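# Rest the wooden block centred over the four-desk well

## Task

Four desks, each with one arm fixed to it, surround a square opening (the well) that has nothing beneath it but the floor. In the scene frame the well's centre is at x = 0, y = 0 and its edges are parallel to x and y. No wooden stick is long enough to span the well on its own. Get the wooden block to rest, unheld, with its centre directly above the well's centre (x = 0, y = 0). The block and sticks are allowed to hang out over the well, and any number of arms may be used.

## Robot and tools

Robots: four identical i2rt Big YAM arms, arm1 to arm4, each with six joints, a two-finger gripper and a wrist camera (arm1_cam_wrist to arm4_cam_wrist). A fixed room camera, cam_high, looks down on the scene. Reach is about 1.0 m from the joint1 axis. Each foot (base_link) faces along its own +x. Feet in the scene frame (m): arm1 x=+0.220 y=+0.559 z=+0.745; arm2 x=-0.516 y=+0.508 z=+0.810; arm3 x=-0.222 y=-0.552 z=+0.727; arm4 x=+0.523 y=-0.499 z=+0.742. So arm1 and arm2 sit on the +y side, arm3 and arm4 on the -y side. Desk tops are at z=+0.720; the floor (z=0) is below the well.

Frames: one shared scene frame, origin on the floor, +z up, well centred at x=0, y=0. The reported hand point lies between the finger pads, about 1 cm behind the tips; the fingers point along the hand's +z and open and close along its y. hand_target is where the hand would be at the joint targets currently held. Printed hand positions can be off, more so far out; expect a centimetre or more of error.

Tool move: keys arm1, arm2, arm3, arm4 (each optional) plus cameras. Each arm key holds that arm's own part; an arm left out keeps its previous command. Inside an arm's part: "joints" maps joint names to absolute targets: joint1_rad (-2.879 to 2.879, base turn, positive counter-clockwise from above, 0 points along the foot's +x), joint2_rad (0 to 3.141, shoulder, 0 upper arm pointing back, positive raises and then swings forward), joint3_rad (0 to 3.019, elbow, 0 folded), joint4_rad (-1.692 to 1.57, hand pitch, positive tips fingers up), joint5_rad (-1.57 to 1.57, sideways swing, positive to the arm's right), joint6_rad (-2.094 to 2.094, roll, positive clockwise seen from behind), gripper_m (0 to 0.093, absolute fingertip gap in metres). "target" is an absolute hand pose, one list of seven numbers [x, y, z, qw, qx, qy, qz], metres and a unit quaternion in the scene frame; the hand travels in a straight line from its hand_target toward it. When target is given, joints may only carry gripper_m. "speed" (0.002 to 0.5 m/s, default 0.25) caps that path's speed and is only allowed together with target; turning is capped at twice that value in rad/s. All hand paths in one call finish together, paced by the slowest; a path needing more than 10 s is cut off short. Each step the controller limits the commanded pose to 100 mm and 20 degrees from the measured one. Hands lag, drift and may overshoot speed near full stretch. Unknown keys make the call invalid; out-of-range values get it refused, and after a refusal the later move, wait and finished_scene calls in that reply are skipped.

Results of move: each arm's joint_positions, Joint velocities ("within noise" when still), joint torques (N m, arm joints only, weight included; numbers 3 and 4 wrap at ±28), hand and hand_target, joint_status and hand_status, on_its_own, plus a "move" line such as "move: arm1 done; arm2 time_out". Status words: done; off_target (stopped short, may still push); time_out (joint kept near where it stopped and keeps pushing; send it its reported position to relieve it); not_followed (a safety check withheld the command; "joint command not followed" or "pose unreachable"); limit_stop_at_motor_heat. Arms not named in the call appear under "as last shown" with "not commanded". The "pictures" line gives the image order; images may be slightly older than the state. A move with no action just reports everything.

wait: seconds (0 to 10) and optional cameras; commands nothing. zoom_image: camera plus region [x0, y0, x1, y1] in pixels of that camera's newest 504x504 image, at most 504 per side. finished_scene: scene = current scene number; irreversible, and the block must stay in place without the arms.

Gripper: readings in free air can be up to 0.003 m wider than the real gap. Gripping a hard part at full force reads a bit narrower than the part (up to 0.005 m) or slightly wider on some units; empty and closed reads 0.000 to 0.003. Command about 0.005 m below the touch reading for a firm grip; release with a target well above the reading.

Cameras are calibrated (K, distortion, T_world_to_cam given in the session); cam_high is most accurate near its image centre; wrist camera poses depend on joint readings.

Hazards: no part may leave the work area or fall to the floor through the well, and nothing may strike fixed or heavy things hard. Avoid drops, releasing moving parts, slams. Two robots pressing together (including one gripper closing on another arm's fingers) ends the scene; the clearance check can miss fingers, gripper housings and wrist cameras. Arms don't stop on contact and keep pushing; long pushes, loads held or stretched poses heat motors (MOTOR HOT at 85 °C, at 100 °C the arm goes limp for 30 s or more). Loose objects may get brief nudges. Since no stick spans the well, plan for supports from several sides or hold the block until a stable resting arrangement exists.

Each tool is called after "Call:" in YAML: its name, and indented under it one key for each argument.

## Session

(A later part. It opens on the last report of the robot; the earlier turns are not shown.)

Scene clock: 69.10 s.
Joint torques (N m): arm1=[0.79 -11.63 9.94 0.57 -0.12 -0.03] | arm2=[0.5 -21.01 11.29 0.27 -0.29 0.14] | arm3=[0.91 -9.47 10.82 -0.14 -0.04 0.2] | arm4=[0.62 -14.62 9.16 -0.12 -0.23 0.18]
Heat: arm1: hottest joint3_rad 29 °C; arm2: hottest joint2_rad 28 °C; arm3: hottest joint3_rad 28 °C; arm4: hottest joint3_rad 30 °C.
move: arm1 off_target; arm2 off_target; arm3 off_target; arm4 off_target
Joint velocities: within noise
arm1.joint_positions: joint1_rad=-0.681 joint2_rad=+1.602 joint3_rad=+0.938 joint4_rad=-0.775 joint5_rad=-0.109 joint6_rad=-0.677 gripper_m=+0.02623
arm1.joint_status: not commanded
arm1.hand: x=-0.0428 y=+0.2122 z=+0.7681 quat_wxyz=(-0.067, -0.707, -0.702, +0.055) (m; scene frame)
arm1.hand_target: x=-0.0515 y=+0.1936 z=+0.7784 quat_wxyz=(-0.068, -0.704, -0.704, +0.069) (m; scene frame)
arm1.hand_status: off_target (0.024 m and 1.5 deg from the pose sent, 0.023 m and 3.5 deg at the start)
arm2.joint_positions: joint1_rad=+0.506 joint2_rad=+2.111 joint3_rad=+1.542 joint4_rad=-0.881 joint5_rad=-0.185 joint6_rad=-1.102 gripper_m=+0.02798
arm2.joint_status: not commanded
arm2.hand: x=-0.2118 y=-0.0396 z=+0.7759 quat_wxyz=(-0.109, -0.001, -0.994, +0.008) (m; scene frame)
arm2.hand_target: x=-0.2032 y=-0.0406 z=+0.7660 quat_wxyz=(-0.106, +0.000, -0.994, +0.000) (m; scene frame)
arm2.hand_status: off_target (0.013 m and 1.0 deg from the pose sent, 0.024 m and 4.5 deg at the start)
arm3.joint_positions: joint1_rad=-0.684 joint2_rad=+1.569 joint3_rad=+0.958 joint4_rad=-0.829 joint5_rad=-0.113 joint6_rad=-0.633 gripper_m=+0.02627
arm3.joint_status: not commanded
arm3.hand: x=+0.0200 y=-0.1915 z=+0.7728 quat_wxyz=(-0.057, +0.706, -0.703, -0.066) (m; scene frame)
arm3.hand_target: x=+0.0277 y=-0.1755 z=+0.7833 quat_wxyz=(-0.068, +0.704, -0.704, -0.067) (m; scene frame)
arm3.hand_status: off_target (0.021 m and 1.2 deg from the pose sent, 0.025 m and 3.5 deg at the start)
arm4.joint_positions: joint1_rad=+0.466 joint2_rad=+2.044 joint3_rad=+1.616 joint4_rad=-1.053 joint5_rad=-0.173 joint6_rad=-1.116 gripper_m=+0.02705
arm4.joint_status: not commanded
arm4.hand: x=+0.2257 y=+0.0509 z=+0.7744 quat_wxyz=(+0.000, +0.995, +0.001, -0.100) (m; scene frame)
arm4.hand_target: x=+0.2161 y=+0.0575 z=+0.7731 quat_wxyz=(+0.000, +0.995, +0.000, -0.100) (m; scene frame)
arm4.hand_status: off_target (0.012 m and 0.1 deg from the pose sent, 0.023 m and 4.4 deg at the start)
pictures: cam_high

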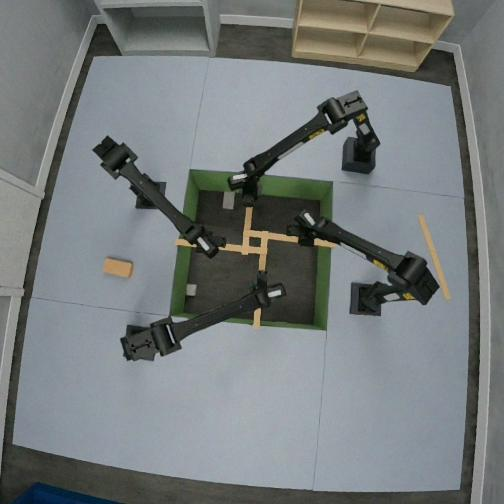

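Call:
move:
  arm1: {"target":[-0.0505,0.188,0.766,0.0417,0.7059,0.7059,-0.0417],"speed":0.03}
  arm3: {"target":[0.028,-0.172,0.771,-0.04,0.706,-0.706,-0.04],"speed":0.03}
  arm2: {"target":[-0.198,-0.041,0.749,0.067,0,0.9978,0],"speed":0.03}
  arm4: {"target":[0.210,0.057,0.758,0,0.9982,0,-0.0605],"speed":0.03}
  cameras: ["cam_high","arm1_cam_wrist","arm3_cam_wrist"]

Call:
zoom_image:
  camera: "cam_high"
  region: [232, 220, 272, 260]

Call:
zoom_image:
  camera: "cam_high"
  region: [160, 150, 350, 340]

Scene clock: 71.40 s.
Joint torques (N m): arm1=[1.14 -12.1 9.96 0.4 -0.14 -0.01] | arm2=[1.26 -19.9 12.23 0.17 -0.22 0.24] | arm3=[1.14 -9.47 10.77 -0.09 0 0.24] | arm4=[1.14 -14.15 8.92 0.14 -0.23 0.27]
Heat: arm1: hottest joint3_rad 30 °C; arm2: hottest joint2_rad 28 °C; arm3: hottest joint3_rad 28 °C; arm4: hottest joint3_rad 30 °C.
move: arm1 off_target; arm2 off_target; arm3 off_target; arm4 off_target
Joint velocities: within noise
arm1.joint_positions: joint1_rad=-0.657 joint2_rad=+1.655 joint3_rad=+0.975 joint4_rad=-0.820 joint5_rad=-0.058 joint6_rad=-0.656 gripper_m=+0.02623
arm1.joint_status: not commanded
arm1.hand: x=-0.0422 y=+0.2107 z=+0.7564 quat_wxyz=(-0.039, -0.709, -0.703, +0.027) (m; scene frame)
arm1.hand_target: x=-0.0498 y=+0.1888 z=+0.7664 quat_wxyz=(-0.042, -0.706, -0.706, +0.042) (m; scene frame)
arm1.hand_status: off_target (0.026 m and 1.8 deg from the pose sent, 0.025 m and 3.3 deg at the start)
arm2.joint_positions: joint1_rad=+0.526 joint2_rad=+2.142 joint3_rad=+1.566 joint4_rad=-0.911 joint5_rad=-0.115 joint6_rad=-1.088 gripper_m=+0.02798
arm2.joint_status: not commanded
arm2.hand: x=-0.2123 y=-0.0374 z=+0.7629 quat_wxyz=(-0.069, -0.001, -0.998, +0.006) (m; scene frame)
arm2.hand_target: x=-0.1986 y=-0.0401 z=+0.7491 quat_wxyz=(-0.067, +0.000, -0.998, +0.000) (m; scene frame)
arm2.hand_status: off_target (0.020 m and 0.7 deg from the pose sent, 0.030 m and 4.9 deg at the start)
arm3.joint_positions: joint1_rad=-0.664 joint2_rad=+1.619 joint3_rad=+0.997 joint4_rad=-0.879 joint5_rad=-0.066 joint6_rad=-0.621 gripper_m=+0.02627
arm3.joint_status: not commanded
arm3.hand: x=+0.0205 y=-0.1902 z=+0.7634 quat_wxyz=(-0.030, +0.709, -0.704, -0.039) (m; scene frame)
arm3.hand_target: x=+0.0275 y=-0.1725 z=+0.7712 quat_wxyz=(-0.040, +0.706, -0.706, -0.040) (m; scene frame)
arm3.hand_status: off_target (0.021 m and 1.2 deg from the pose sent, 0.021 m and 3.5 deg at the start)
arm4.joint_positions: joint1_rad=+0.487 joint2_rad=+2.071 joint3_rad=+1.647 joint4_rad=-1.082 joint5_rad=-0.100 joint6_rad=-1.101 gripper_m=+0.02705
arm4.joint_status: not commanded
arm4.hand: x=+0.2241 y=+0.0527 z=+0.7670 quat_wxyz=(-0.003, +0.998, +0.002, -0.062) (m; scene frame)
arm4.hand_target: x=+0.2103 y=+0.0564 z=+0.7581 quat_wxyz=(+0.000, +0.998, +0.000, -0.061) (m; scene frame)
arm4.hand_status: off_target (0.017 m and 0.5 deg from the pose sent, 0.023 m and 4.5 deg at the start)
pictures: arm1_cam_wrist, arm3_cam_wrist, cam_high
camera_calibration:
arm1_cam_wrist: T_world_to_cam=[[-0.999675, 0.000678723, -0.0255003, -0.0223169], [-0.0122011, 0.865164, 0.50134, -0.558728], [0.0224022, 0.501488, -0.864874, 0.677558], [0, 0, 0, 1]] pos_world=[-0.0443055, 0.143619, 0.865547]
arm3_cam_wrist: T_world_to_cam=[[0.999731, 0.016537, -0.0162805, -0.00416359], [0.0224724, -0.864922, 0.501402, -0.543846], [-0.00578962, -0.501633, -0.865061, 0.687362], [0, 0, 0, 1]] pos_world=[0.0203635, -0.125512, 0.867228]

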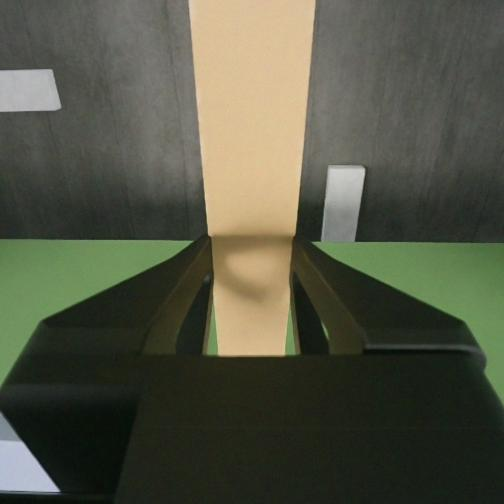

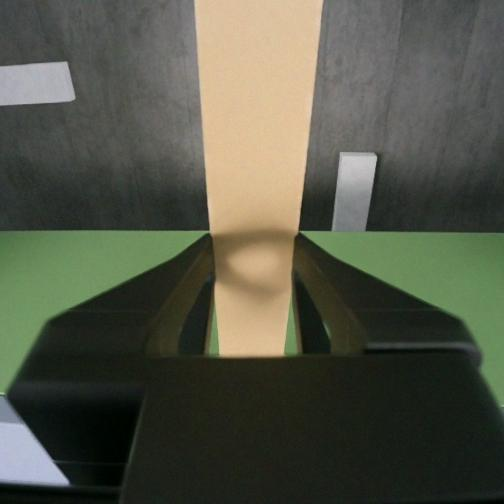

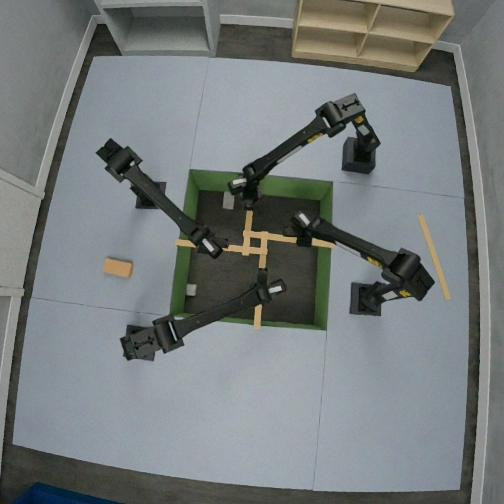

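Scaled by 12.600 from the camera's 504x504 image, which has a finer 720x720 frame.

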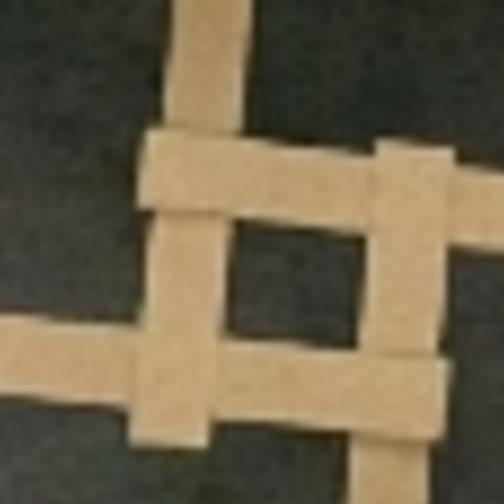

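Scaled by 2.653 from the camera's 504x504 image, which has a finer 720x720 frame.

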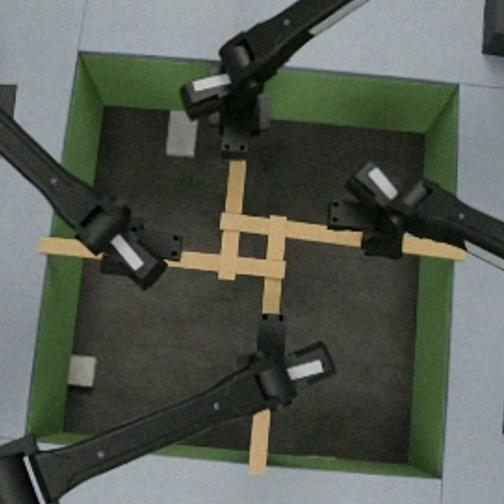

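Call:
move:
  arm1: {"joints":{"gripper_m":0.05}}
  arm3: {"joints":{"gripper_m":0.05}}
  arm2: {"joints":{"gripper_m":0.05}}
  arm4: {"joints":{"gripper_m":0.05}}

Call:
zoom_image:
  camera: "cam_high"
  region: [160, 150, 350, 340]

Call:
zoom_image:
  camera: "cam_high"
  region: [232, 220, 272, 260]

Scene clock: 72.70 s.
Joint torques (N m): arm1=[0.5 -12.22 9.39 0.49 -0.15 -0.01] | arm2=[0.21 -20.54 11.81 0.53 -0.21 0.11] | arm3=[0.97 -9.82 10.44 -0.1 -0.02 0.2] | arm4=[0.21 -15.38 8.7 0.02 -0.23 0.2]
Heat: arm1: hottest joint3_rad 30 °C; arm2: hottest joint2_rad 28 °C; arm3: hottest joint3_rad 28 °C; arm4: hottest joint3_rad 30 °C.
move: arm1 done; arm2 done; arm3 done; arm4 done
Joint velocities: within noise
arm1.joint_positions: joint1_rad=-0.648 joint2_rad=+1.656 joint3_rad=+0.985 joint4_rad=-0.820 joint5_rad=-0.058 joint6_rad=-0.656 gripper_m=+0.04991
arm1.joint_status: all done
arm1.hand: x=-0.0420 y=+0.2044 z=+0.7595 quat_wxyz=(-0.040, -0.706, -0.706, +0.032) (m; scene frame)
arm1.hand_target: x=-0.0497 y=+0.1887 z=+0.7664 quat_wxyz=(-0.042, -0.706, -0.706, +0.042) (m; scene frame)
arm1.hand_status: not commanded
arm2.joint_positions: joint1_rad=+0.536 joint2_rad=+2.146 joint3_rad=+1.571 joint4_rad=-0.911 joint5_rad=-0.114 joint6_rad=-1.085 gripper_m=+0.04991
arm2.joint_status: all done
arm2.hand: x=-0.2068 y=-0.0358 z=+0.7622 quat_wxyz=(-0.069, +0.002, -0.998, +0.006) (m; scene frame)
arm2.hand_target: x=-0.1985 y=-0.0401 z=+0.7492 quat_wxyz=(-0.067, +0.000, -0.998, +0.001) (m; scene frame)
arm2.hand_status: not commanded
arm3.joint_positions: joint1_rad=-0.662 joint2_rad=+1.622 joint3_rad=+1.001 joint4_rad=-0.879 joint5_rad=-0.066 joint6_rad=-0.616 gripper_m=+0.04991
arm3.joint_status: all done
arm3.hand: x=+0.0204 y=-0.1883 z=+0.7634 quat_wxyz=(-0.030, +0.708, -0.705, -0.039) (m; scene frame)
arm3.hand_target: x=+0.0275 y=-0.1726 z=+0.7713 quat_wxyz=(-0.040, +0.706, -0.706, -0.040) (m; scene frame)
arm3.hand_status: not commanded
arm4.joint_positions: joint1_rad=+0.500 joint2_rad=+2.086 joint3_rad=+1.649 joint4_rad=-1.083 joint5_rad=-0.100 joint6_rad=-1.093 gripper_m=+0.04992
arm4.joint_status: all done
arm4.hand: x=+0.2179 y=+0.0481 z=+0.7585 quat_wxyz=(+0.003, +0.998, +0.004, -0.059) (m; scene frame)
arm4.hand_target: x=+0.2103 y=+0.0562 z=+0.7581 quat_wxyz=(+0.000, +0.998, +0.000, -0.061) (m; scene frame)
arm4.hand_status: not commanded
pictures: arm1_cam_wrist, arm2_cam_wrist, arm3_cam_wrist, arm4_cam_wrist, cam_high
camera_calibration:
arm1_cam_wrist: T_world_to_cam=[[-0.999773, -0.00820003, -0.0196693, -0.0247457], [-0.0168609, 0.868836, 0.494812, -0.5509], [0.0130319, 0.495031, -0.868777, 0.687225], [0, 0, 0, 1]] pos_world=[-0.0429846, 0.138241, 0.869151]
arm2_cam_wrist: T_world_to_cam=[[0.00340005, -0.99998, 0.00529236, -0.0378633], [-0.891701, -0.000636394, 0.452624, -0.524138], [-0.452612, -0.00625815, -0.891686, 0.706032], [0, 0, 0, 1]] pos_world=[-0.147688, -0.0337776, 0.866996]
arm3_cam_wrist: T_world_to_cam=[[0.999771, 0.0138449, -0.0163215, -0.00468697], [0.0201639, -0.864968, 0.501421, -0.542266], [-0.00717544, -0.501635, -0.865049, 0.688285], [0, 0, 0, 1]] pos_world=[0.0205588, -0.12371, 0.867228]
arm4_cam_wrist: T_world_to_cam=[[-0.0125493, 0.999774, -0.0171772, -0.0304537], [0.881464, 0.0191714, 0.471862, -0.544764], [0.472085, -0.00921957, -0.881505, 0.695375], [0, 0, 0, 1]] pos_world=[0.151532, 0.0473017, 0.869507]

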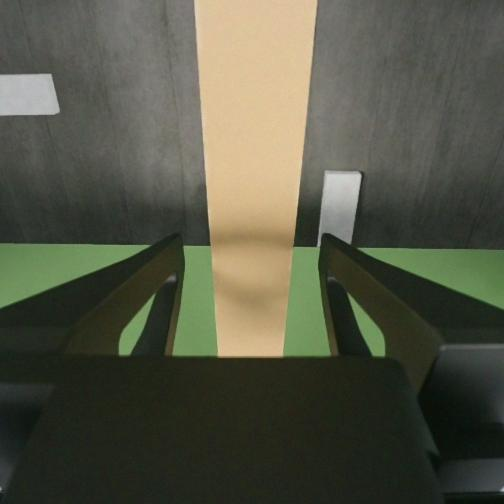

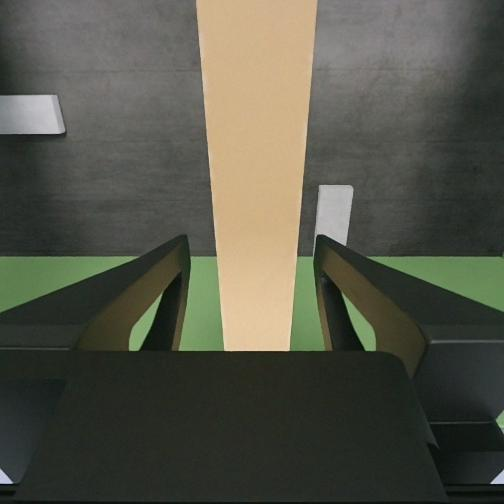

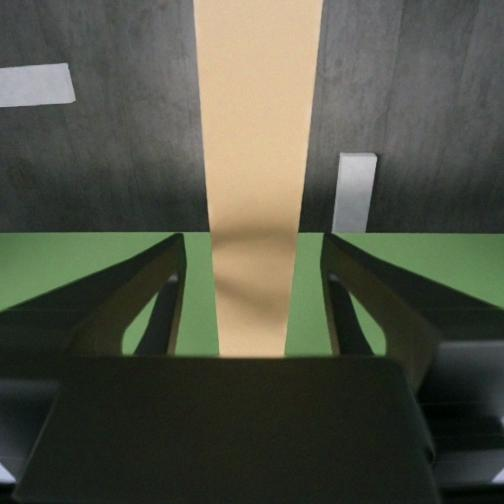

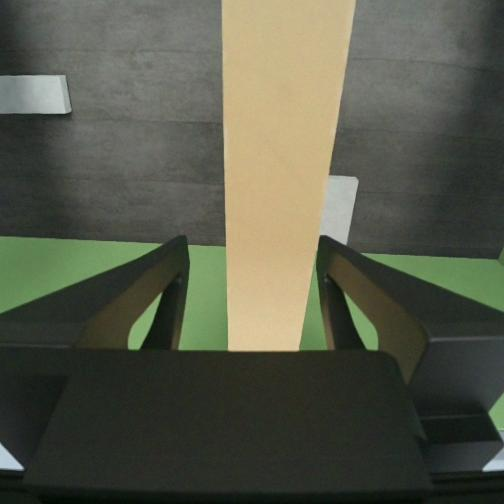

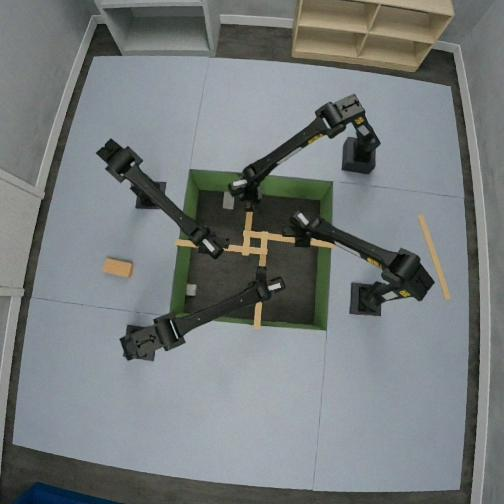

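Scaled by 2.653 from the camera's 504x504 image, which has a finer 720x720 frame.

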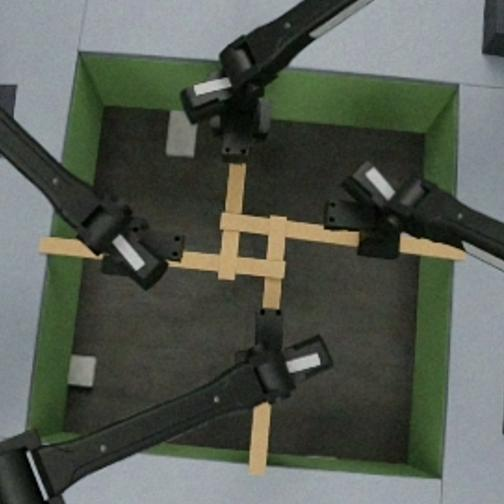

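Scaled by 12.600 from the camera's 504x504 image, which has a finer 720x720 frame.

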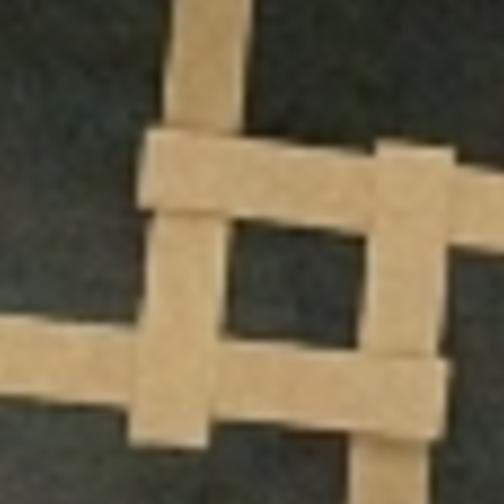

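Call:
move:
  arm1: {"joints":{"gripper_m":0.075}}
  arm3: {"joints":{"gripper_m":0.075}}
  arm2: {"joints":{"gripper_m":0.075}}
  arm4: {"joints":{"gripper_m":0.075}}
  cameras: []

Call:
move:
  arm1: {"target":[-0.0497,0.1887,0.86,0.0417,0.7059,0.7059,-0.0417],"speed":0.06}
  arm3: {"target":[0.0275,-0.1726,0.86,-0.04,0.706,-0.706,-0.04],"speed":0.06}
  arm2: {"target":[-0.1985,-0.043,0.86,0.067,0,0.9978,0],"speed":0.06}
  arm4: {"target":[0.2103,0.060,0.86,0,0.9982,0,-0.0605],"speed":0.06}

Call:
zoom_image:
  camera: "cam_high"
  region: [160, 150, 350, 340]

Scene clock: 73.77 s.
Joint torques (N m): arm1=[0.5 -12.16 9.37 0.49 -0.14 -0.01] | arm2=[0.97 -20.48 11.99 0.53 -0.21 0.15] | arm3=[0.97 -9.76 10.43 -0.09 -0.01 0.19] | arm4=[0.09 -15.27 8.76 0.03 -0.25 0.19]
Heat: arm1: hottest joint3_rad 30 °C; arm2: hottest joint2_rad 28 °C; arm3: hottest joint3_rad 29 °C; arm4: hottest joint3_rad 30 °C.
move: arm1 done; arm2 done; arm3 done; arm4 done
Joint velocities: within noise
arm1.joint_positions: joint1_rad=-0.648 joint2_rad=+1.656 joint3_rad=+0.985 joint4_rad=-0.820 joint5_rad=-0.058 joint6_rad=-0.656 gripper_m=+0.07480
arm1.joint_status: all done
arm1.hand: x=-0.0420 y=+0.2044 z=+0.7595 quat_wxyz=(-0.040, -0.706, -0.706, +0.032) (m; scene frame)
arm1.hand_target: x=-0.0497 y=+0.1887 z=+0.7664 quat_wxyz=(-0.042, -0.706, -0.706, +0.042) (m; scene frame)
arm1.hand_status: not commanded
arm2.joint_positions: joint1_rad=+0.536 joint2_rad=+2.146 joint3_rad=+1.571 joint4_rad=-0.911 joint5_rad=-0.114 joint6_rad=-1.084 gripper_m=+0.07481
arm2.joint_status: all done
arm2.hand: x=-0.2068 y=-0.0358 z=+0.7622 quat_wxyz=(-0.069, +0.002, -0.998, +0.006) (m; scene frame)
arm2.hand_target: x=-0.1985 y=-0.0401 z=+0.7492 quat_wxyz=(-0.067, +0.000, -0.998, +0.001) (m; scene frame)
arm2.hand_status: not commanded
arm3.joint_positions: joint1_rad=-0.662 joint2_rad=+1.622 joint3_rad=+1.001 joint4_rad=-0.879 joint5_rad=-0.066 joint6_rad=-0.616 gripper_m=+0.07481
arm3.joint_status: all done
arm3.hand: x=+0.0204 y=-0.1883 z=+0.7634 quat_wxyz=(-0.030, +0.708, -0.705, -0.039) (m; scene frame)
arm3.hand_target: x=+0.0275 y=-0.1726 z=+0.7713 quat_wxyz=(-0.040, +0.706, -0.706, -0.040) (m; scene frame)
arm3.hand_status: not commanded
arm4.joint_positions: joint1_rad=+0.500 joint2_rad=+2.086 joint3_rad=+1.649 joint4_rad=-1.083 joint5_rad=-0.100 joint6_rad=-1.093 gripper_m=+0.07482
arm4.joint_status: all done
arm4.hand: x=+0.2179 y=+0.0481 z=+0.7585 quat_wxyz=(+0.003, +0.998, +0.004, -0.059) (m; scene frame)
arm4.hand_target: x=+0.2103 y=+0.0562 z=+0.7581 quat_wxyz=(+0.000, +0.998, +0.000, -0.061) (m; scene frame)
arm4.hand_status: not commanded
pictures: none
No camera images: "cameras" was empty.

Scene clock: 76.27 s.
Joint torques (N m): arm1=[0.62 -13.74 10.71 0.29 -0.14 -0.01] | arm2=[0.32 -24.94 12.85 0.09 -0.25 0.19] | arm3=[0.91 -11.93 11.55 -0.25 -0.02 0.2] | arm4=[0.09 -17.61 9.51 -0.27 -0.26 0.17]
Heat: arm1: hottest joint3_rad 30 °C; arm2: hottest joint3_rad 29 °C; arm3: hottest joint3_rad 29 °C; arm4: hottest joint3_rad 30 °C.
move: arm1 off_target; arm2 off_target; arm3 off_target; arm4 off_target
Joint velocities: within noise
arm1.joint_positions: joint1_rad=-0.647 joint2_rad=+1.549 joint3_rad=+1.099 joint4_rad=-1.069 joint5_rad=-0.058 joint6_rad=-0.654 gripper_m=+0.07488
arm1.joint_status: not commanded
arm1.hand: x=-0.0415 y=+0.2063 z=+0.8388 quat_wxyz=(-0.038, -0.707, -0.706, +0.018) (m; scene frame)
arm1.hand_target: x=-0.0490 y=+0.1895 z=+0.8602 quat_wxyz=(-0.042, -0.706, -0.706, +0.042) (m; scene frame)
arm1.hand_status: off_target (0.029 m and 2.8 deg from the pose sent, 0.102 m and 1.1 deg at the start)
arm2.joint_positions: joint1_rad=+0.536 joint2_rad=+2.066 joint3_rad=+1.663 joint4_rad=-1.133 joint5_rad=-0.114 joint6_rad=-1.084 gripper_m=+0.07489
arm2.joint_status: not commanded
arm2.hand: x=-0.2088 y=-0.0325 z=+0.8396 quat_wxyz=(-0.058, +0.000, -0.998, -0.016) (m; scene frame)
arm2.hand_target: x=-0.1988 y=-0.0423 z=+0.8601 quat_wxyz=(-0.067, +0.000, -0.998, +0.000) (m; scene frame)
arm2.hand_status: off_target (0.025 m and 2.1 deg from the pose sent, 0.098 m and 0.7 deg at the start)
arm3.joint_positions: joint1_rad=-0.662 joint2_rad=+1.544 joint3_rad=+1.124 joint4_rad=-1.114 joint5_rad=-0.066 joint6_rad=-0.615 gripper_m=+0.07489
arm3.joint_status: not commanded
arm3.hand: x=+0.0204 y=-0.1884 z=+0.8350 quat_wxyz=(-0.013, +0.708, -0.706, -0.036) (m; scene frame)
arm3.hand_target: x=+0.0269 y=-0.1734 z=+0.8601 quat_wxyz=(-0.040, +0.706, -0.706, -0.040) (m; scene frame)
arm3.hand_status: off_target (0.030 m and 3.1 deg from the pose sent, 0.098 m and 1.2 deg at the start)
arm4.joint_positions: joint1_rad=+0.500 joint2_rad=+2.035 joint3_rad=+1.793 joint4_rad=-1.305 joint5_rad=-0.100 joint6_rad=-1.093 gripper_m=+0.07490
arm4.joint_status: not commanded
arm4.hand: x=+0.2170 y=+0.0510 z=+0.8411 quat_wxyz=(+0.015, +0.998, +0.003, -0.053) (m; scene frame)
arm4.hand_target: x=+0.2106 y=+0.0594 z=+0.8602 quat_wxyz=(+0.000, +0.998, +0.000, -0.061) (m; scene frame)
arm4.hand_status: off_target (0.022 m and 1.9 deg from the pose sent, 0.102 m and 0.6 deg at the start)
pictures: arm1_cam_wrist, arm2_cam_wrist, arm3_cam_wrist, arm4_cam_wrist, cam_high
camera_calibration:
arm1_cam_wrist: T_world_to_cam=[[-0.999287, -0.00645486, -0.0371925, -0.00820237], [-0.0246616, 0.857572, 0.513772, -0.605617], [0.0285789, 0.514323, -0.85712, 0.742013], [0, 0, 0, 1]] pos_world=[-0.0443379, 0.137673, 0.946838]
arm2_cam_wrist: T_world_to_cam=[[0.00279711, -0.999248, -0.0386654, 0.00180848], [-0.88097, -0.0207575, 0.472716, -0.576288], [-0.473163, 0.0327408, -0.880366, 0.761712], [0, 0, 0, 1]] pos_world=[-0.147284, -0.0350942, 0.943076]
arm3_cam_wrist: T_world_to_cam=[[0.999255, 0.0126942, -0.0364469, 0.0130878], [0.0299544, -0.850574, 0.525002, -0.59541], [-0.0243363, -0.525703, -0.85032, 0.733749], [0, 0, 0, 1]] pos_world=[0.0226138, -0.120873, 0.93699]
arm4_cam_wrist: T_world_to_cam=[[-0.012397, 0.999109, -0.0403403, -0.0124945], [0.875721, 0.0303219, 0.481864, -0.590739], [0.482658, -0.0293532, -0.875317, 0.762178], [0, 0, 0, 1]] pos_world=[0.149297, 0.0527681, 0.951299]

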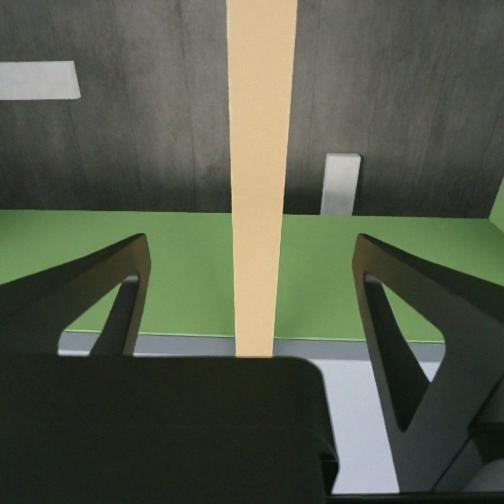

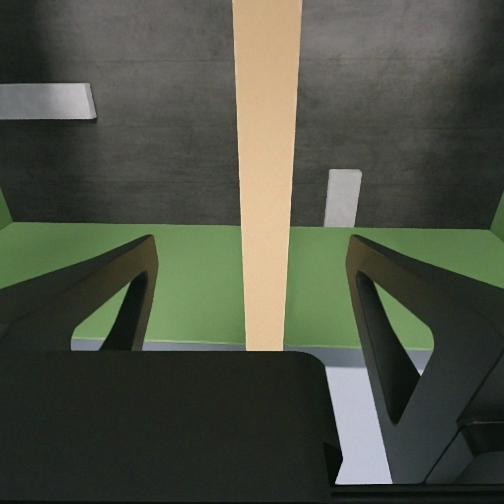

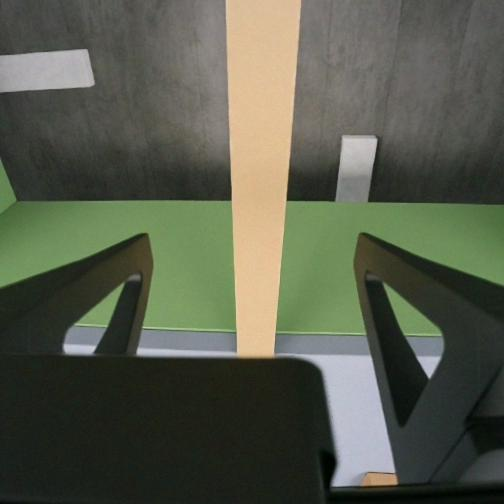

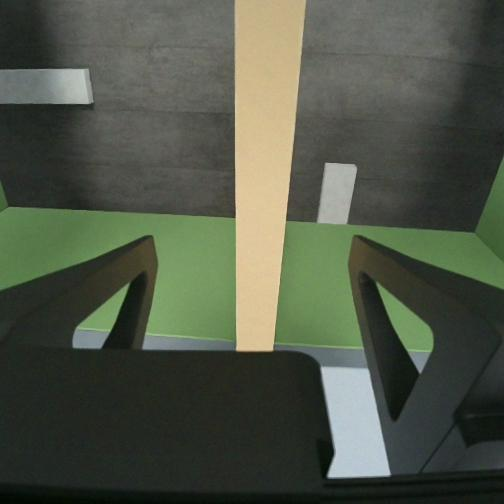

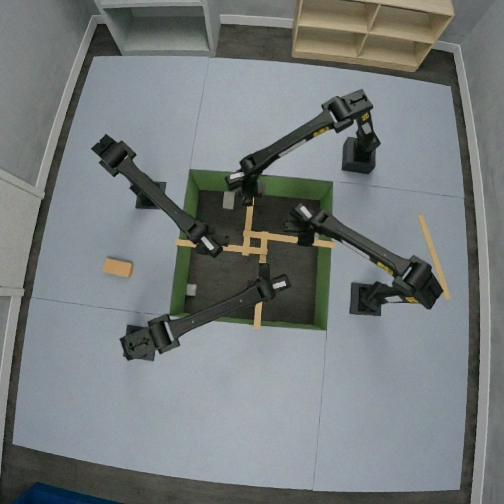

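Scaled by 2.653 from the camera's 504x504 image, which has a finer 720x720 frame.

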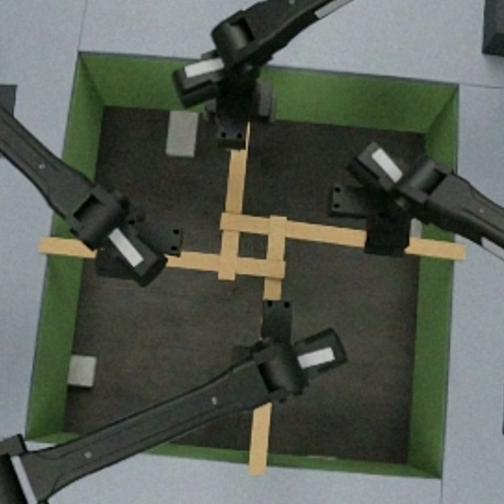

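Call:
move:
  arm1: {"target":[-0.03,0.27,1.02,0,0.7071,0.7071,0],"speed":0.25}
  arm3: {"target":[0.02,-0.25,1.0,0,0.7071,-0.7071,0],"speed":0.25}
  arm2: {"target":[-0.32,-0.04,1.0,0,0,1,0],"speed":0.25}
  arm4: {"target":[0.33,0.05,1.0,0,1,0,0],"speed":0.25}
  cameras: ["cam_high"]

Call:
move:
  arm3: {"target":[0.13,-0.62,0.95,0,0.7453,0.6667,0],"speed":0.3,"joints":{"gripper_m":0.093}}
  arm1: {"joints":{"joint1_rad":0.3}}
  arm2: {"joints":{"joint1_rad":0.0}}
  arm4: {"joints":{"joint1_rad":0.0}}
  cameras: ["cam_high","arm3_cam_wrist"]

Scene clock: 78.73 s.
Joint torques (N m): arm1=[-0.85 -10.11 11.67 0.27 0 -0.22] | arm2=[-0.73 -22.3 13.74 -0.02 0.03 0.02] | arm3=[-0.32 -9.35 12.46 -0.43 0.04 -0.02] | arm4=[-0.03 -14.86 9.91 -0.34 -0.06 -0.1]
Heat: arm1: hottest joint3_rad 30 °C; arm2: hottest joint3_rad 29 °C; arm3: hottest joint3_rad 29 °C; arm4: hottest joint3_rad 30 °C.
move: arm1 off_target; arm2 off_target; arm3 off_target; arm4 off_target
Joint velocities: within noise
arm1.joint_positions: joint1_rad=-0.678 joint2_rad=+1.321 joint3_rad=+1.303 joint4_rad=-1.586 joint5_rad=+0.011 joint6_rad=-0.685 gripper_m=+0.07489
arm1.joint_status: not commanded
arm1.hand: x=-0.0191 y=+0.2769 z=+1.0015 quat_wxyz=(+0.001, -0.708, -0.706, -0.020) (m; scene frame)
arm1.hand_target: x=-0.0295 y=+0.2707 z=+1.0199 quat_wxyz=(+0.000, -0.707, -0.707, +0.000) (m; scene frame)
arm1.hand_status: off_target (0.023 m and 2.3 deg from the pose sent, 0.192 m and 4.8 deg at the start)
arm2.joint_positions: joint1_rad=+0.400 joint2_rad=+1.863 joint3_rad=+1.746 joint4_rad=-1.471 joint5_rad=+0.000 joint6_rad=-1.214 gripper_m=+0.07489
arm2.joint_status: not commanded
arm2.hand: x=-0.3206 y=-0.0298 z=+0.9855 quat_wxyz=(+0.004, -0.004, -1.000, -0.014) (m; scene frame)
arm2.hand_target: x=-0.3202 y=-0.0395 z=+1.0001 quat_wxyz=(+0.000, +0.000, -1.000, +0.000) (m; scene frame)
arm2.hand_status: off_target (0.018 m and 1.7 deg from the pose sent, 0.195 m and 6.9 deg at the start)
arm3.joint_positions: joint1_rad=-0.714 joint2_rad=+1.357 joint3_rad=+1.314 joint4_rad=-1.577 joint5_rad=-0.001 joint6_rad=-0.660 gripper_m=+0.07489
arm3.joint_status: not commanded
arm3.hand: x=+0.0111 y=-0.2561 z=+0.9783 quat_wxyz=(+0.023, +0.705, -0.709, +0.002) (m; scene frame)
arm3.hand_target: x=+0.0194 y=-0.2507 z=+0.9997 quat_wxyz=(+0.000, +0.707, -0.707, +0.000) (m; scene frame)
arm3.hand_status: off_target (0.024 m and 2.7 deg from the pose sent, 0.176 m and 4.4 deg at the start)
arm4.joint_positions: joint1_rad=+0.362 joint2_rad=+1.866 joint3_rad=+1.926 joint4_rad=-1.650 joint5_rad=+0.005 joint6_rad=-1.213 gripper_m=+0.07490
arm4.joint_status: not commanded
arm4.hand: x=+0.3322 y=+0.0427 z=+0.9880 quat_wxyz=(+0.011, +1.000, -0.007, +0.003) (m; scene frame)
arm4.hand_target: x=+0.3302 y=+0.0496 z=+0.9999 quat_wxyz=(+0.000, +1.000, +0.000, +0.000) (m; scene frame)
arm4.hand_status: off_target (0.014 m and 1.5 deg from the pose sent, 0.195 m and 6.3 deg at the start)
pictures: cam_high

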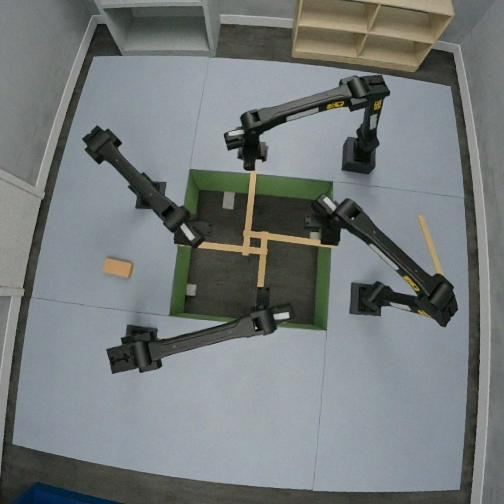

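Scene clock: 85.93 s.
Joint torques (N m): arm1=[0.26 -9.88 11.7 0.25 -0.06 -0.22] | arm2=[-0.03 -21.13 13.44 -0.03 -0.18 -0.02] | arm3=[1.03 -7.06 5.7 -1.36 0.66 -0.1] | arm4=[-0.5 -14.68 9.87 -0.35 -0.23 -0.07]
Heat: arm1: hottest joint3_rad 31 °C; arm2: hottest joint3_rad 30 °C; arm3: hottest joint3_rad 29 °C; arm4: hottest joint3_rad 31 °C.
move: arm1 done; arm2 done; arm3 off_target; arm4 done
Joint velocities: within noise
arm1.joint_positions: joint1_rad=+0.295 joint2_rad=+1.321 joint3_rad=+1.303 joint4_rad=-1.586 joint5_rad=+0.013 joint6_rad=-0.686 gripper_m=+0.07489
arm1.joint_status: all done
arm1.hand: x=+0.3172 y=+0.2062 z=+1.0065 quat_wxyz=(+0.007, -0.295, -0.955, -0.011) (m; scene frame)
arm1.hand_target: x=+0.3220 y=+0.1959 z=+1.0251 quat_wxyz=(-0.004, -0.288, -0.958, +0.006) (m; scene frame)
arm1.hand_status: not commanded
arm2.joint_positions: joint1_rad=-0.003 joint2_rad=+1.863 joint3_rad=+1.746 joint4_rad=-1.472 joint5_rad=+0.004 joint6_rad=-1.215 gripper_m=+0.07489
arm2.joint_status: all done
arm2.hand: x=-0.5472 y=-0.0633 z=+0.9855 quat_wxyz=(+0.005, -0.203, -0.979, -0.014) (m; scene frame)
arm2.hand_target: x=-0.5456 y=-0.0726 z=+1.0001 quat_wxyz=(+0.002, -0.197, -0.980, +0.001) (m; scene frame)
arm2.hand_status: not commanded
arm3.joint_positions: joint1_rad=-1.308 joint2_rad=+1.494 joint3_rad=+0.841 joint4_rad=-1.665 joint5_rad=+1.564 joint6_rad=-2.092 gripper_m=+0.09290
arm3.joint_status: all done
arm3.hand: x=+0.1288 y=-0.6227 z=+0.9528 quat_wxyz=(+0.672, +0.709, +0.001, +0.211) (m; scene frame)
arm3.hand_target: x=+0.1297 y=-0.6195 z=+0.9496 quat_wxyz=(+0.676, +0.708, +0.020, +0.201) (m; scene frame)
arm3.hand_status: off_target (0.004 m and 116.0 deg from the pose sent, 0.384 m and 174.0 deg at the start; pose on its path clipped on 145 of 216 steps; a joint's target at an end of its range on 159 of 216 steps)
arm4.joint_positions: joint1_rad=+0.006 joint2_rad=+1.866 joint3_rad=+1.926 joint4_rad=-1.651 joint5_rad=+0.009 joint6_rad=-1.214 gripper_m=+0.07491
arm4.joint_status: all done
arm4.hand: x=+0.5328 y=+0.0758 z=+0.9867 quat_wxyz=(+0.012, +0.983, -0.182, +0.004) (m; scene frame)
arm4.hand_target: x=+0.5364 y=+0.0831 z=+0.9985 quat_wxyz=(+0.001, +0.984, -0.180, +0.001) (m; scene frame)
arm4.hand_status: not commanded
pictures: arm3_cam_wrist, cam_high
camera_calibration:
arm3_cam_wrist: T_world_to_cam=[[0.276023, 0.0893092, -0.956993, 0.932525], [0.56613, 0.789521, 0.236967, 0.196729], [0.776729, -0.607191, 0.167365, -0.515341], [0, 0, 0, 1]] pos_world=[0.0315081, -0.551515, 0.932051]

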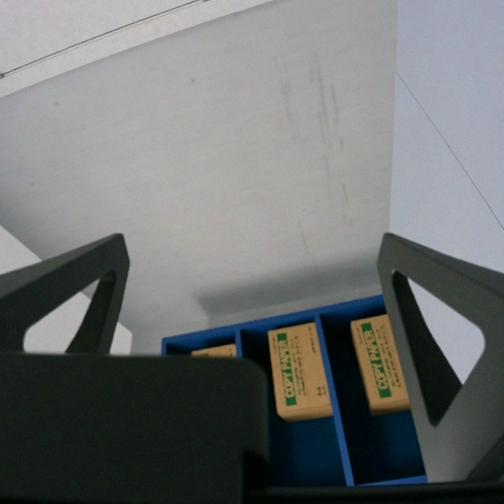

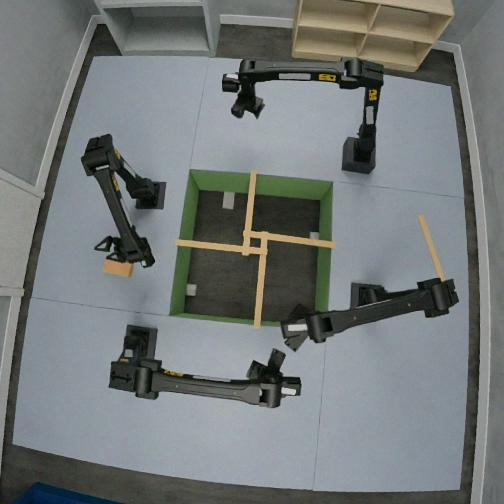

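Call:
move:
  arm3: {"joints":{"joint1_rad":-1.7,"joint2_rad":1.35,"joint3_rad":1.31,"joint4_rad":-1.55,"joint5_rad":0,"joint6_rad":1.38}}
  cameras: ["cam_high","arm3_cam_wrist"]

Scene clock: 88.33 s.
Joint torques (N m): arm1=[0.26 -9.88 11.7 0.23 -0.06 -0.22] | arm2=[0.15 -21.89 13.55 0.06 -0.18 -0.04] | arm3=[0.56 -8.88 12.19 0.12 0.02 0.21] | arm4=[-0.5 -14.86 9.89 -0.34 -0.22 -0.07]
Heat: arm1: hottest joint3_rad 31 °C; arm2: hottest joint3_rad 31 °C; arm3: hottest joint3_rad 29 °C; arm4: hottest joint3_rad 31 °C.
move: arm3 done
Joint velocities: within noise
arm1, arm2, arm4: as last shown
arm3.joint_positions: joint1_rad=-1.702 joint2_rad=+1.353 joint3_rad=+1.261 joint4_rad=-1.557 joint5_rad=+0.002 joint6_rad=+1.367 gripper_m=+0.09306
arm3.joint_status: all done
arm3.hand: x=+0.1435 y=-0.5836 z=+0.9595 quat_wxyz=(+0.031, -0.662, -0.748, +0.023) (m; scene frame)
arm3.hand_target: x=+0.1583 y=-0.5838 z=+0.9783 quat_wxyz=(+0.008, -0.667, -0.745, +0.005) (m; scene frame)
arm3.hand_status: not commanded
pictures: arm3_cam_wrist, cam_high
camera_calibration:
arm3_cam_wrist: T_world_to_cam=[[-0.98897, -0.129636, 0.0716389, -0.0017411], [-0.0619354, 0.801317, 0.595025, -0.0905655], [-0.134542, 0.584025, -0.800508, 1.25055], [0, 0, 0, 1]] pos_world=[0.16092, -0.658005, 1.05509]

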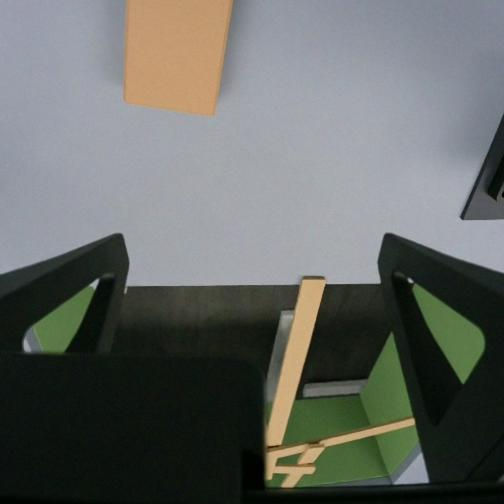

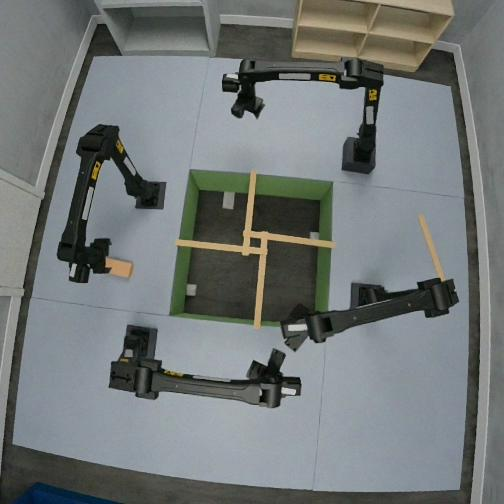

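Call:
zoom_image:
  camera: "arm3_cam_wrist"
  region: [80, 0, 280, 140]

Call:
zoom_image:
  camera: "cam_high"
  region: [90, 230, 150, 290]

Scaled by 2.520 from the camera's 504x504 image, which has a finer 720x720 frame.

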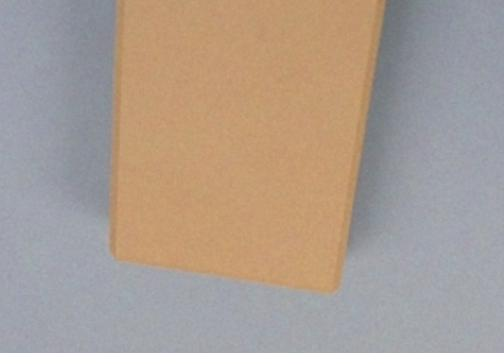

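Scaled by 8.400 from the camera's 504x504 image, which has a finer 720x720 frame.

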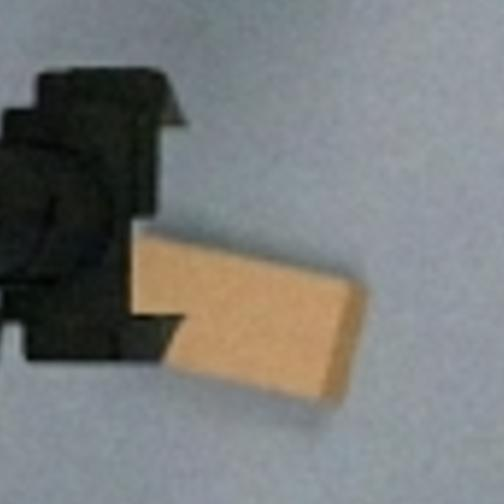

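Call:
move:
  arm3: {"target":[0.178,-0.640,0.92,0,0.7314,0.682,0],"speed":0.2}
  cameras: ["arm3_cam_wrist"]

Scene clock: 90.47 s.
Joint torques (N m): arm1=[0.26 -9.88 11.71 0.24 -0.06 -0.22] | arm2=[-0.62 -21.89 13.59 0.08 -0.14 -0.01] | arm3=[0.26 -9.47 8.62 0.29 0.11 0.23] | arm4=[-0.62 -14.8 9.88 -0.29 -0.23 -0.07]
Heat: arm1: hottest joint3_rad 32 °C; arm2: hottest joint3_rad 31 °C; arm3: hottest joint3_rad 29 °C; arm4: hottest joint3_rad 31 °C.
move: arm3 done
Joint velocities: within noise
arm1, arm2, arm4: as last shown
arm3.joint_positions: joint1_rad=-1.831 joint2_rad=+1.422 joint3_rad=+1.228 joint4_rad=-1.387 joint5_rad=+0.002 joint6_rad=+1.414 gripper_m=+0.09306
arm3.joint_status: not commanded
arm3.hand: x=+0.1735 y=-0.6384 z=+0.9205 quat_wxyz=(+0.004, -0.726, -0.687, +0.003) (m; scene frame)
arm3.hand_target: x=+0.1780 y=-0.6401 z=+0.9201 quat_wxyz=(+0.000, -0.731, -0.682, +0.000) (m; scene frame)
arm3.hand_status: done (0.005 m and 1.0 deg from the pose sent, 0.077 m and 11.8 deg at the start)
pictures: arm3_cam_wrist
camera_calibration:
arm3_cam_wrist: T_world_to_cam=[[-0.998901, 0.0465849, 0.00523219, 0.198909], [0.0408435, 0.810102, 0.584864, -0.0244178], [0.0230072, 0.584435, -0.811114, 1.23799], [0, 0, 0, 1]] pos_world=[0.171205, -0.713012, 1.01739]

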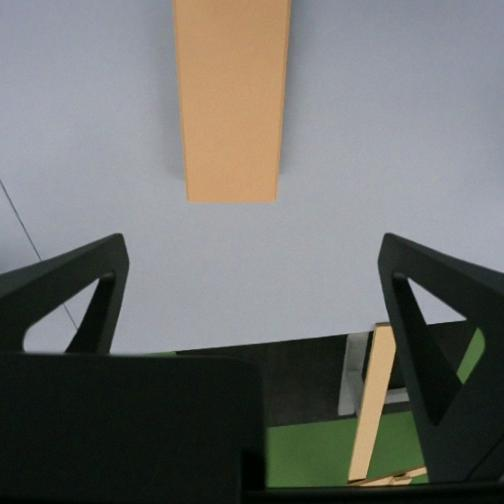

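Call:
move:
  arm3: {"target":[0.192,-0.652,0.80,0,0.7314,0.682,0],"speed":0.15}
  cameras: ["arm3_cam_wrist"]

Scene clock: 92.43 s.
Joint torques (N m): arm1=[0.32 -9.88 11.71 0.25 -0.05 -0.22] | arm2=[0.09 -21.95 13.6 0.03 -0.17 -0.04] | arm3=[-0.21 -9.7 7.58 0.38 0.12 0.02] | arm4=[-0.38 -14.68 9.85 -0.34 -0.23 -0.08]
Heat: arm1: hottest joint3_rad 32 °C; arm2: hottest joint3_rad 31 °C; arm3: hottest joint3_rad 29 °C; arm4: hottest joint3_rad 32 °C.
move: arm3 done
Joint velocities: within noise
arm1, arm2, arm4: as last shown
arm3.joint_positions: joint1_rad=-1.846 joint2_rad=+1.570 joint3_rad=+1.065 joint4_rad=-1.070 joint5_rad=+0.002 joint6_rad=+1.414 gripper_m=+0.09306
arm3.joint_status: not commanded
arm3.hand: x=+0.1893 y=-0.6478 z=+0.8029 quat_wxyz=(+0.002, -0.731, -0.682, +0.001) (m; scene frame)
arm3.hand_target: x=+0.1920 y=-0.6520 z=+0.8001 quat_wxyz=(+0.000, -0.731, -0.682, +0.000) (m; scene frame)
arm3.hand_status: done (0.006 m and 0.3 deg from the pose sent, 0.123 m and 1.0 deg at the start)
pictures: arm3_cam_wrist
camera_calibration:
arm3_cam_wrist: T_world_to_cam=[[-0.99811, 0.0614489, -0.0000782841, 0.229451], [0.0498304, 0.810135, 0.584122, 0.0502967], [0.035957, 0.583014, -0.811666, 1.14488], [0, 0, 0, 1]] pos_world=[0.185344, -0.722325, 0.899896]

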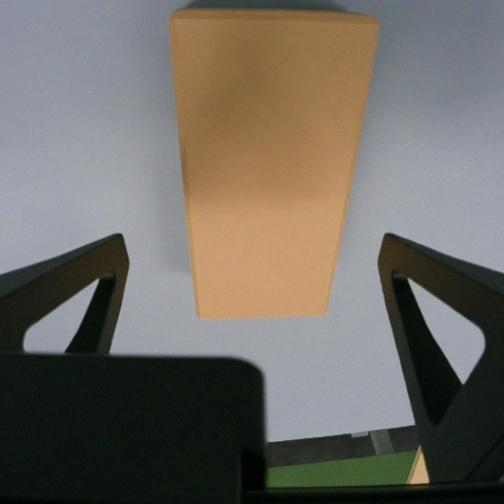

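Call:
move:
  arm3: {"target":[0.187,-0.650,0.755,0,0.7345,0.6786,0],"speed":0.1}
  cameras: ["arm3_cam_wrist"]

Call:
move:
  arm3: {"joints":{"gripper_m":0.055}}
  cameras: ["arm3_cam_wrist"]

Scene clock: 93.97 s.
Joint torques (N m): arm1=[0.32 -9.88 11.71 0.23 -0.06 -0.22] | arm2=[-0.38 -21.48 13.74 0.12 -0.15 -0.07] | arm3=[-0.09 -9.7 6.83 0.4 0.12 0.12] | arm4=[-0.56 -14.74 9.85 -0.29 -0.23 -0.08]
Heat: arm1: hottest joint3_rad 32 °C; arm2: hottest joint3_rad 32 °C; arm3: hottest joint3_rad 29 °C; arm4: hottest joint3_rad 32 °C.
move: arm3 done
Joint velocities: within noise
arm1, arm2, arm4: as last shown
arm3.joint_positions: joint1_rad=-1.846 joint2_rad=+1.625 joint3_rad=+0.995 joint4_rad=-0.944 joint5_rad=+0.002 joint6_rad=+1.414 gripper_m=+0.09306
arm3.joint_status: not commanded
arm3.hand: x=+0.1848 y=-0.6467 z=+0.7586 quat_wxyz=(+0.001, -0.731, -0.682, +0.001) (m; scene frame)
arm3.hand_target: x=+0.1869 y=-0.6500 z=+0.7550 quat_wxyz=(+0.000, -0.735, -0.679, +0.000) (m; scene frame)
arm3.hand_status: done (0.005 m and 0.5 deg from the pose sent, 0.048 m and 0.6 deg at the start)
pictures: arm3_cam_wrist
camera_calibration:
arm3_cam_wrist: T_world_to_cam=[[-0.99811, 0.0614253, -0.0015926, 0.226064], [0.0489345, 0.810286, 0.583987, 0.0758161], [0.037162, 0.582806, -0.811761, 1.1081], [0, 0, 0, 1]] pos_world=[0.180747, -0.721126, 0.855597]

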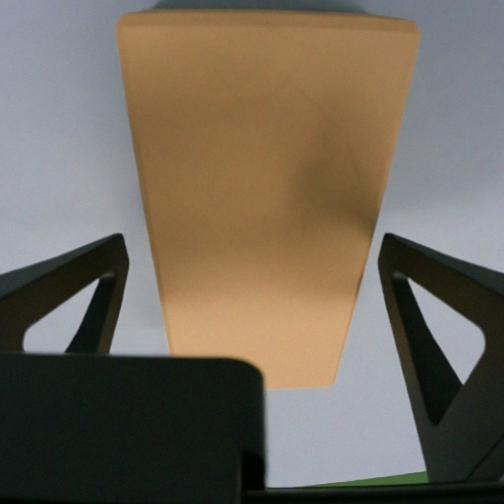

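Scene clock: 94.53 s.
Joint torques (N m): arm1=[0.26 -9.88 11.71 0.24 -0.06 -0.22] | arm2=[-0.44 -22.12 13.42 -0.06 -0.22 -0.03] | arm3=[-0.15 -9.88 6.95 0.4 0.12 0.11] | arm4=[-0.38 -14.68 9.81 -0.29 -0.22 -0.08]
Heat: arm1: hottest joint3_rad 32 °C; arm2: hottest joint3_rad 32 °C; arm3: hottest joint3_rad 29 °C; arm4: hottest joint3_rad 32 °C.
move: arm3 off_target
Joint velocities: within noise
arm1, arm2, arm4: as last shown
arm3.joint_positions: joint1_rad=-1.846 joint2_rad=+1.625 joint3_rad=+0.995 joint4_rad=-0.944 joint5_rad=+0.002 joint6_rad=+1.414 gripper_m=+0.06860
arm3.joint_status: gripper_m off_target (ended at +0.06863, target +0.05500)
arm3.hand: x=+0.1847 y=-0.6467 z=+0.7585 quat_wxyz=(+0.001, -0.731, -0.682, +0.001) (m; scene frame)
arm3.hand_target: x=+0.1869 y=-0.6500 z=+0.7551 quat_wxyz=(+0.000, -0.735, -0.679, +0.000) (m; scene frame)
arm3.hand_status: not commanded
pictures: arm3_cam_wrist
camera_calibration:
arm3_cam_wrist: T_world_to_cam=[[-0.998112, 0.061416, -0.00122897, 0.225646], [0.0491394, 0.810282, 0.583976, 0.0758487], [0.0368613, 0.582813, -0.81177, 1.10809], [0, 0, 0, 1]] pos_world=[0.180647, -0.721126, 0.855496]

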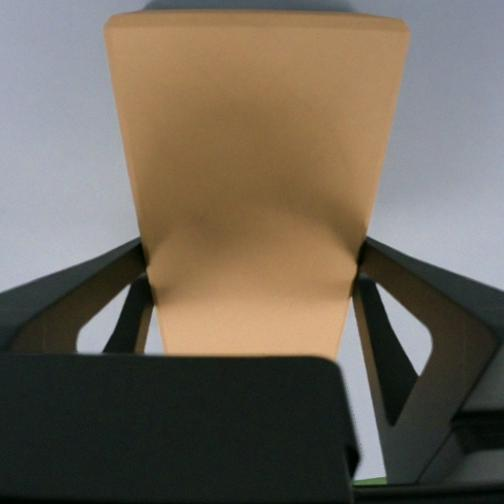

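Call:
move:
  arm3: {"target":[0.17,-0.64,0.98,0,0.7314,0.682,0],"speed":0.15}
  cameras: []

Call:
move:
  arm3: {"joints":{"joint1_rad":-0.45}}
  cameras: ["cam_high"]

Scene clock: 97.17 s.
Joint torques (N m): arm1=[0.26 -9.93 11.71 0.23 -0.05 -0.22] | arm2=[0.21 -21.36 13.57 -0.1 -0.17 -0.02] | arm3=[0.97 -10.75 13.31 -0.53 0.09 0.17] | arm4=[-0.56 -14.68 9.91 -0.34 -0.22 -0.08]
Heat: arm1: hottest joint3_rad 33 °C; arm2: hottest joint3_rad 32 °C; arm3: hottest joint3_rad 30 °C; arm4: hottest joint3_rad 32 °C.
move: arm3 off_target
Joint velocities: within noise
arm1, arm2, arm4: as last shown
arm3.joint_positions: joint1_rad=-1.843 joint2_rad=+1.405 joint3_rad=+1.285 joint4_rad=-1.522 joint5_rad=+0.002 joint6_rad=+1.414 gripper_m=+0.06861
arm3.joint_status: not commanded
arm3.hand: x=+0.1555 y=-0.6393 z=+0.9487 quat_wxyz=(+0.030, -0.730, -0.683, +0.020) (m; scene frame)
arm3.hand_target: x=+0.1683 y=-0.6396 z=+0.9798 quat_wxyz=(+0.000, -0.731, -0.682, +0.000) (m; scene frame)
arm3.hand_status: off_target (0.034 m and 4.1 deg from the pose sent, 0.222 m and 0.2 deg at the start)
pictures: none
No camera images: "cameras" was empty.

Scene clock: 98.97 s.
Joint torques (N m): arm1=[0.26 -9.82 11.73 0.25 -0.06 -0.21] | arm2=[-0.09 -21.36 13.61 0.01 -0.16 0] | arm3=[0.26 -10.75 12.7 -0.53 0.21 0.17] | arm4=[-0.5 -14.62 9.83 -0.31 -0.23 -0.08]
Heat: arm1: hottest joint3_rad 33 °C; arm2: hottest joint3_rad 32 °C; arm3: hottest joint3_rad 30 °C; arm4: hottest joint3_rad 32 °C.
move: arm3 done
Joint velocities: within noise
arm1, arm2, arm4: as last shown
arm3.joint_positions: joint1_rad=-0.450 joint2_rad=+1.405 joint3_rad=+1.293 joint4_rad=-1.522 joint5_rad=-0.001 joint6_rad=+1.414 gripper_m=+0.06864
arm3.joint_status: all done
arm3.hand: x=-0.0693 y=-0.1934 z=+0.9525 quat_wxyz=(+0.009, -0.123, -0.992, +0.029) (m; scene frame)
arm3.hand_target: x=-0.0651 y=-0.1843 z=+0.9806 quat_wxyz=(-0.001, -0.127, -0.992, -0.001) (m; scene frame)
arm3.hand_status: not commanded
pictures: cam_high

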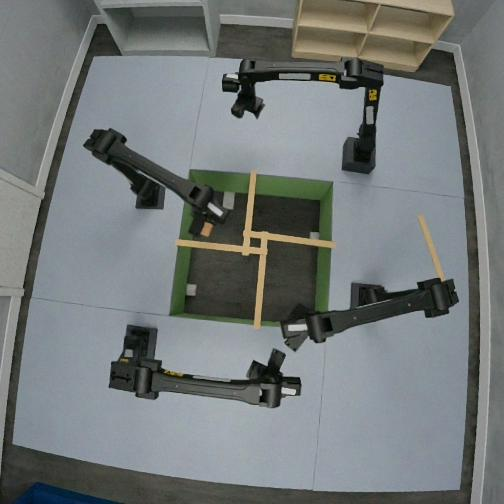

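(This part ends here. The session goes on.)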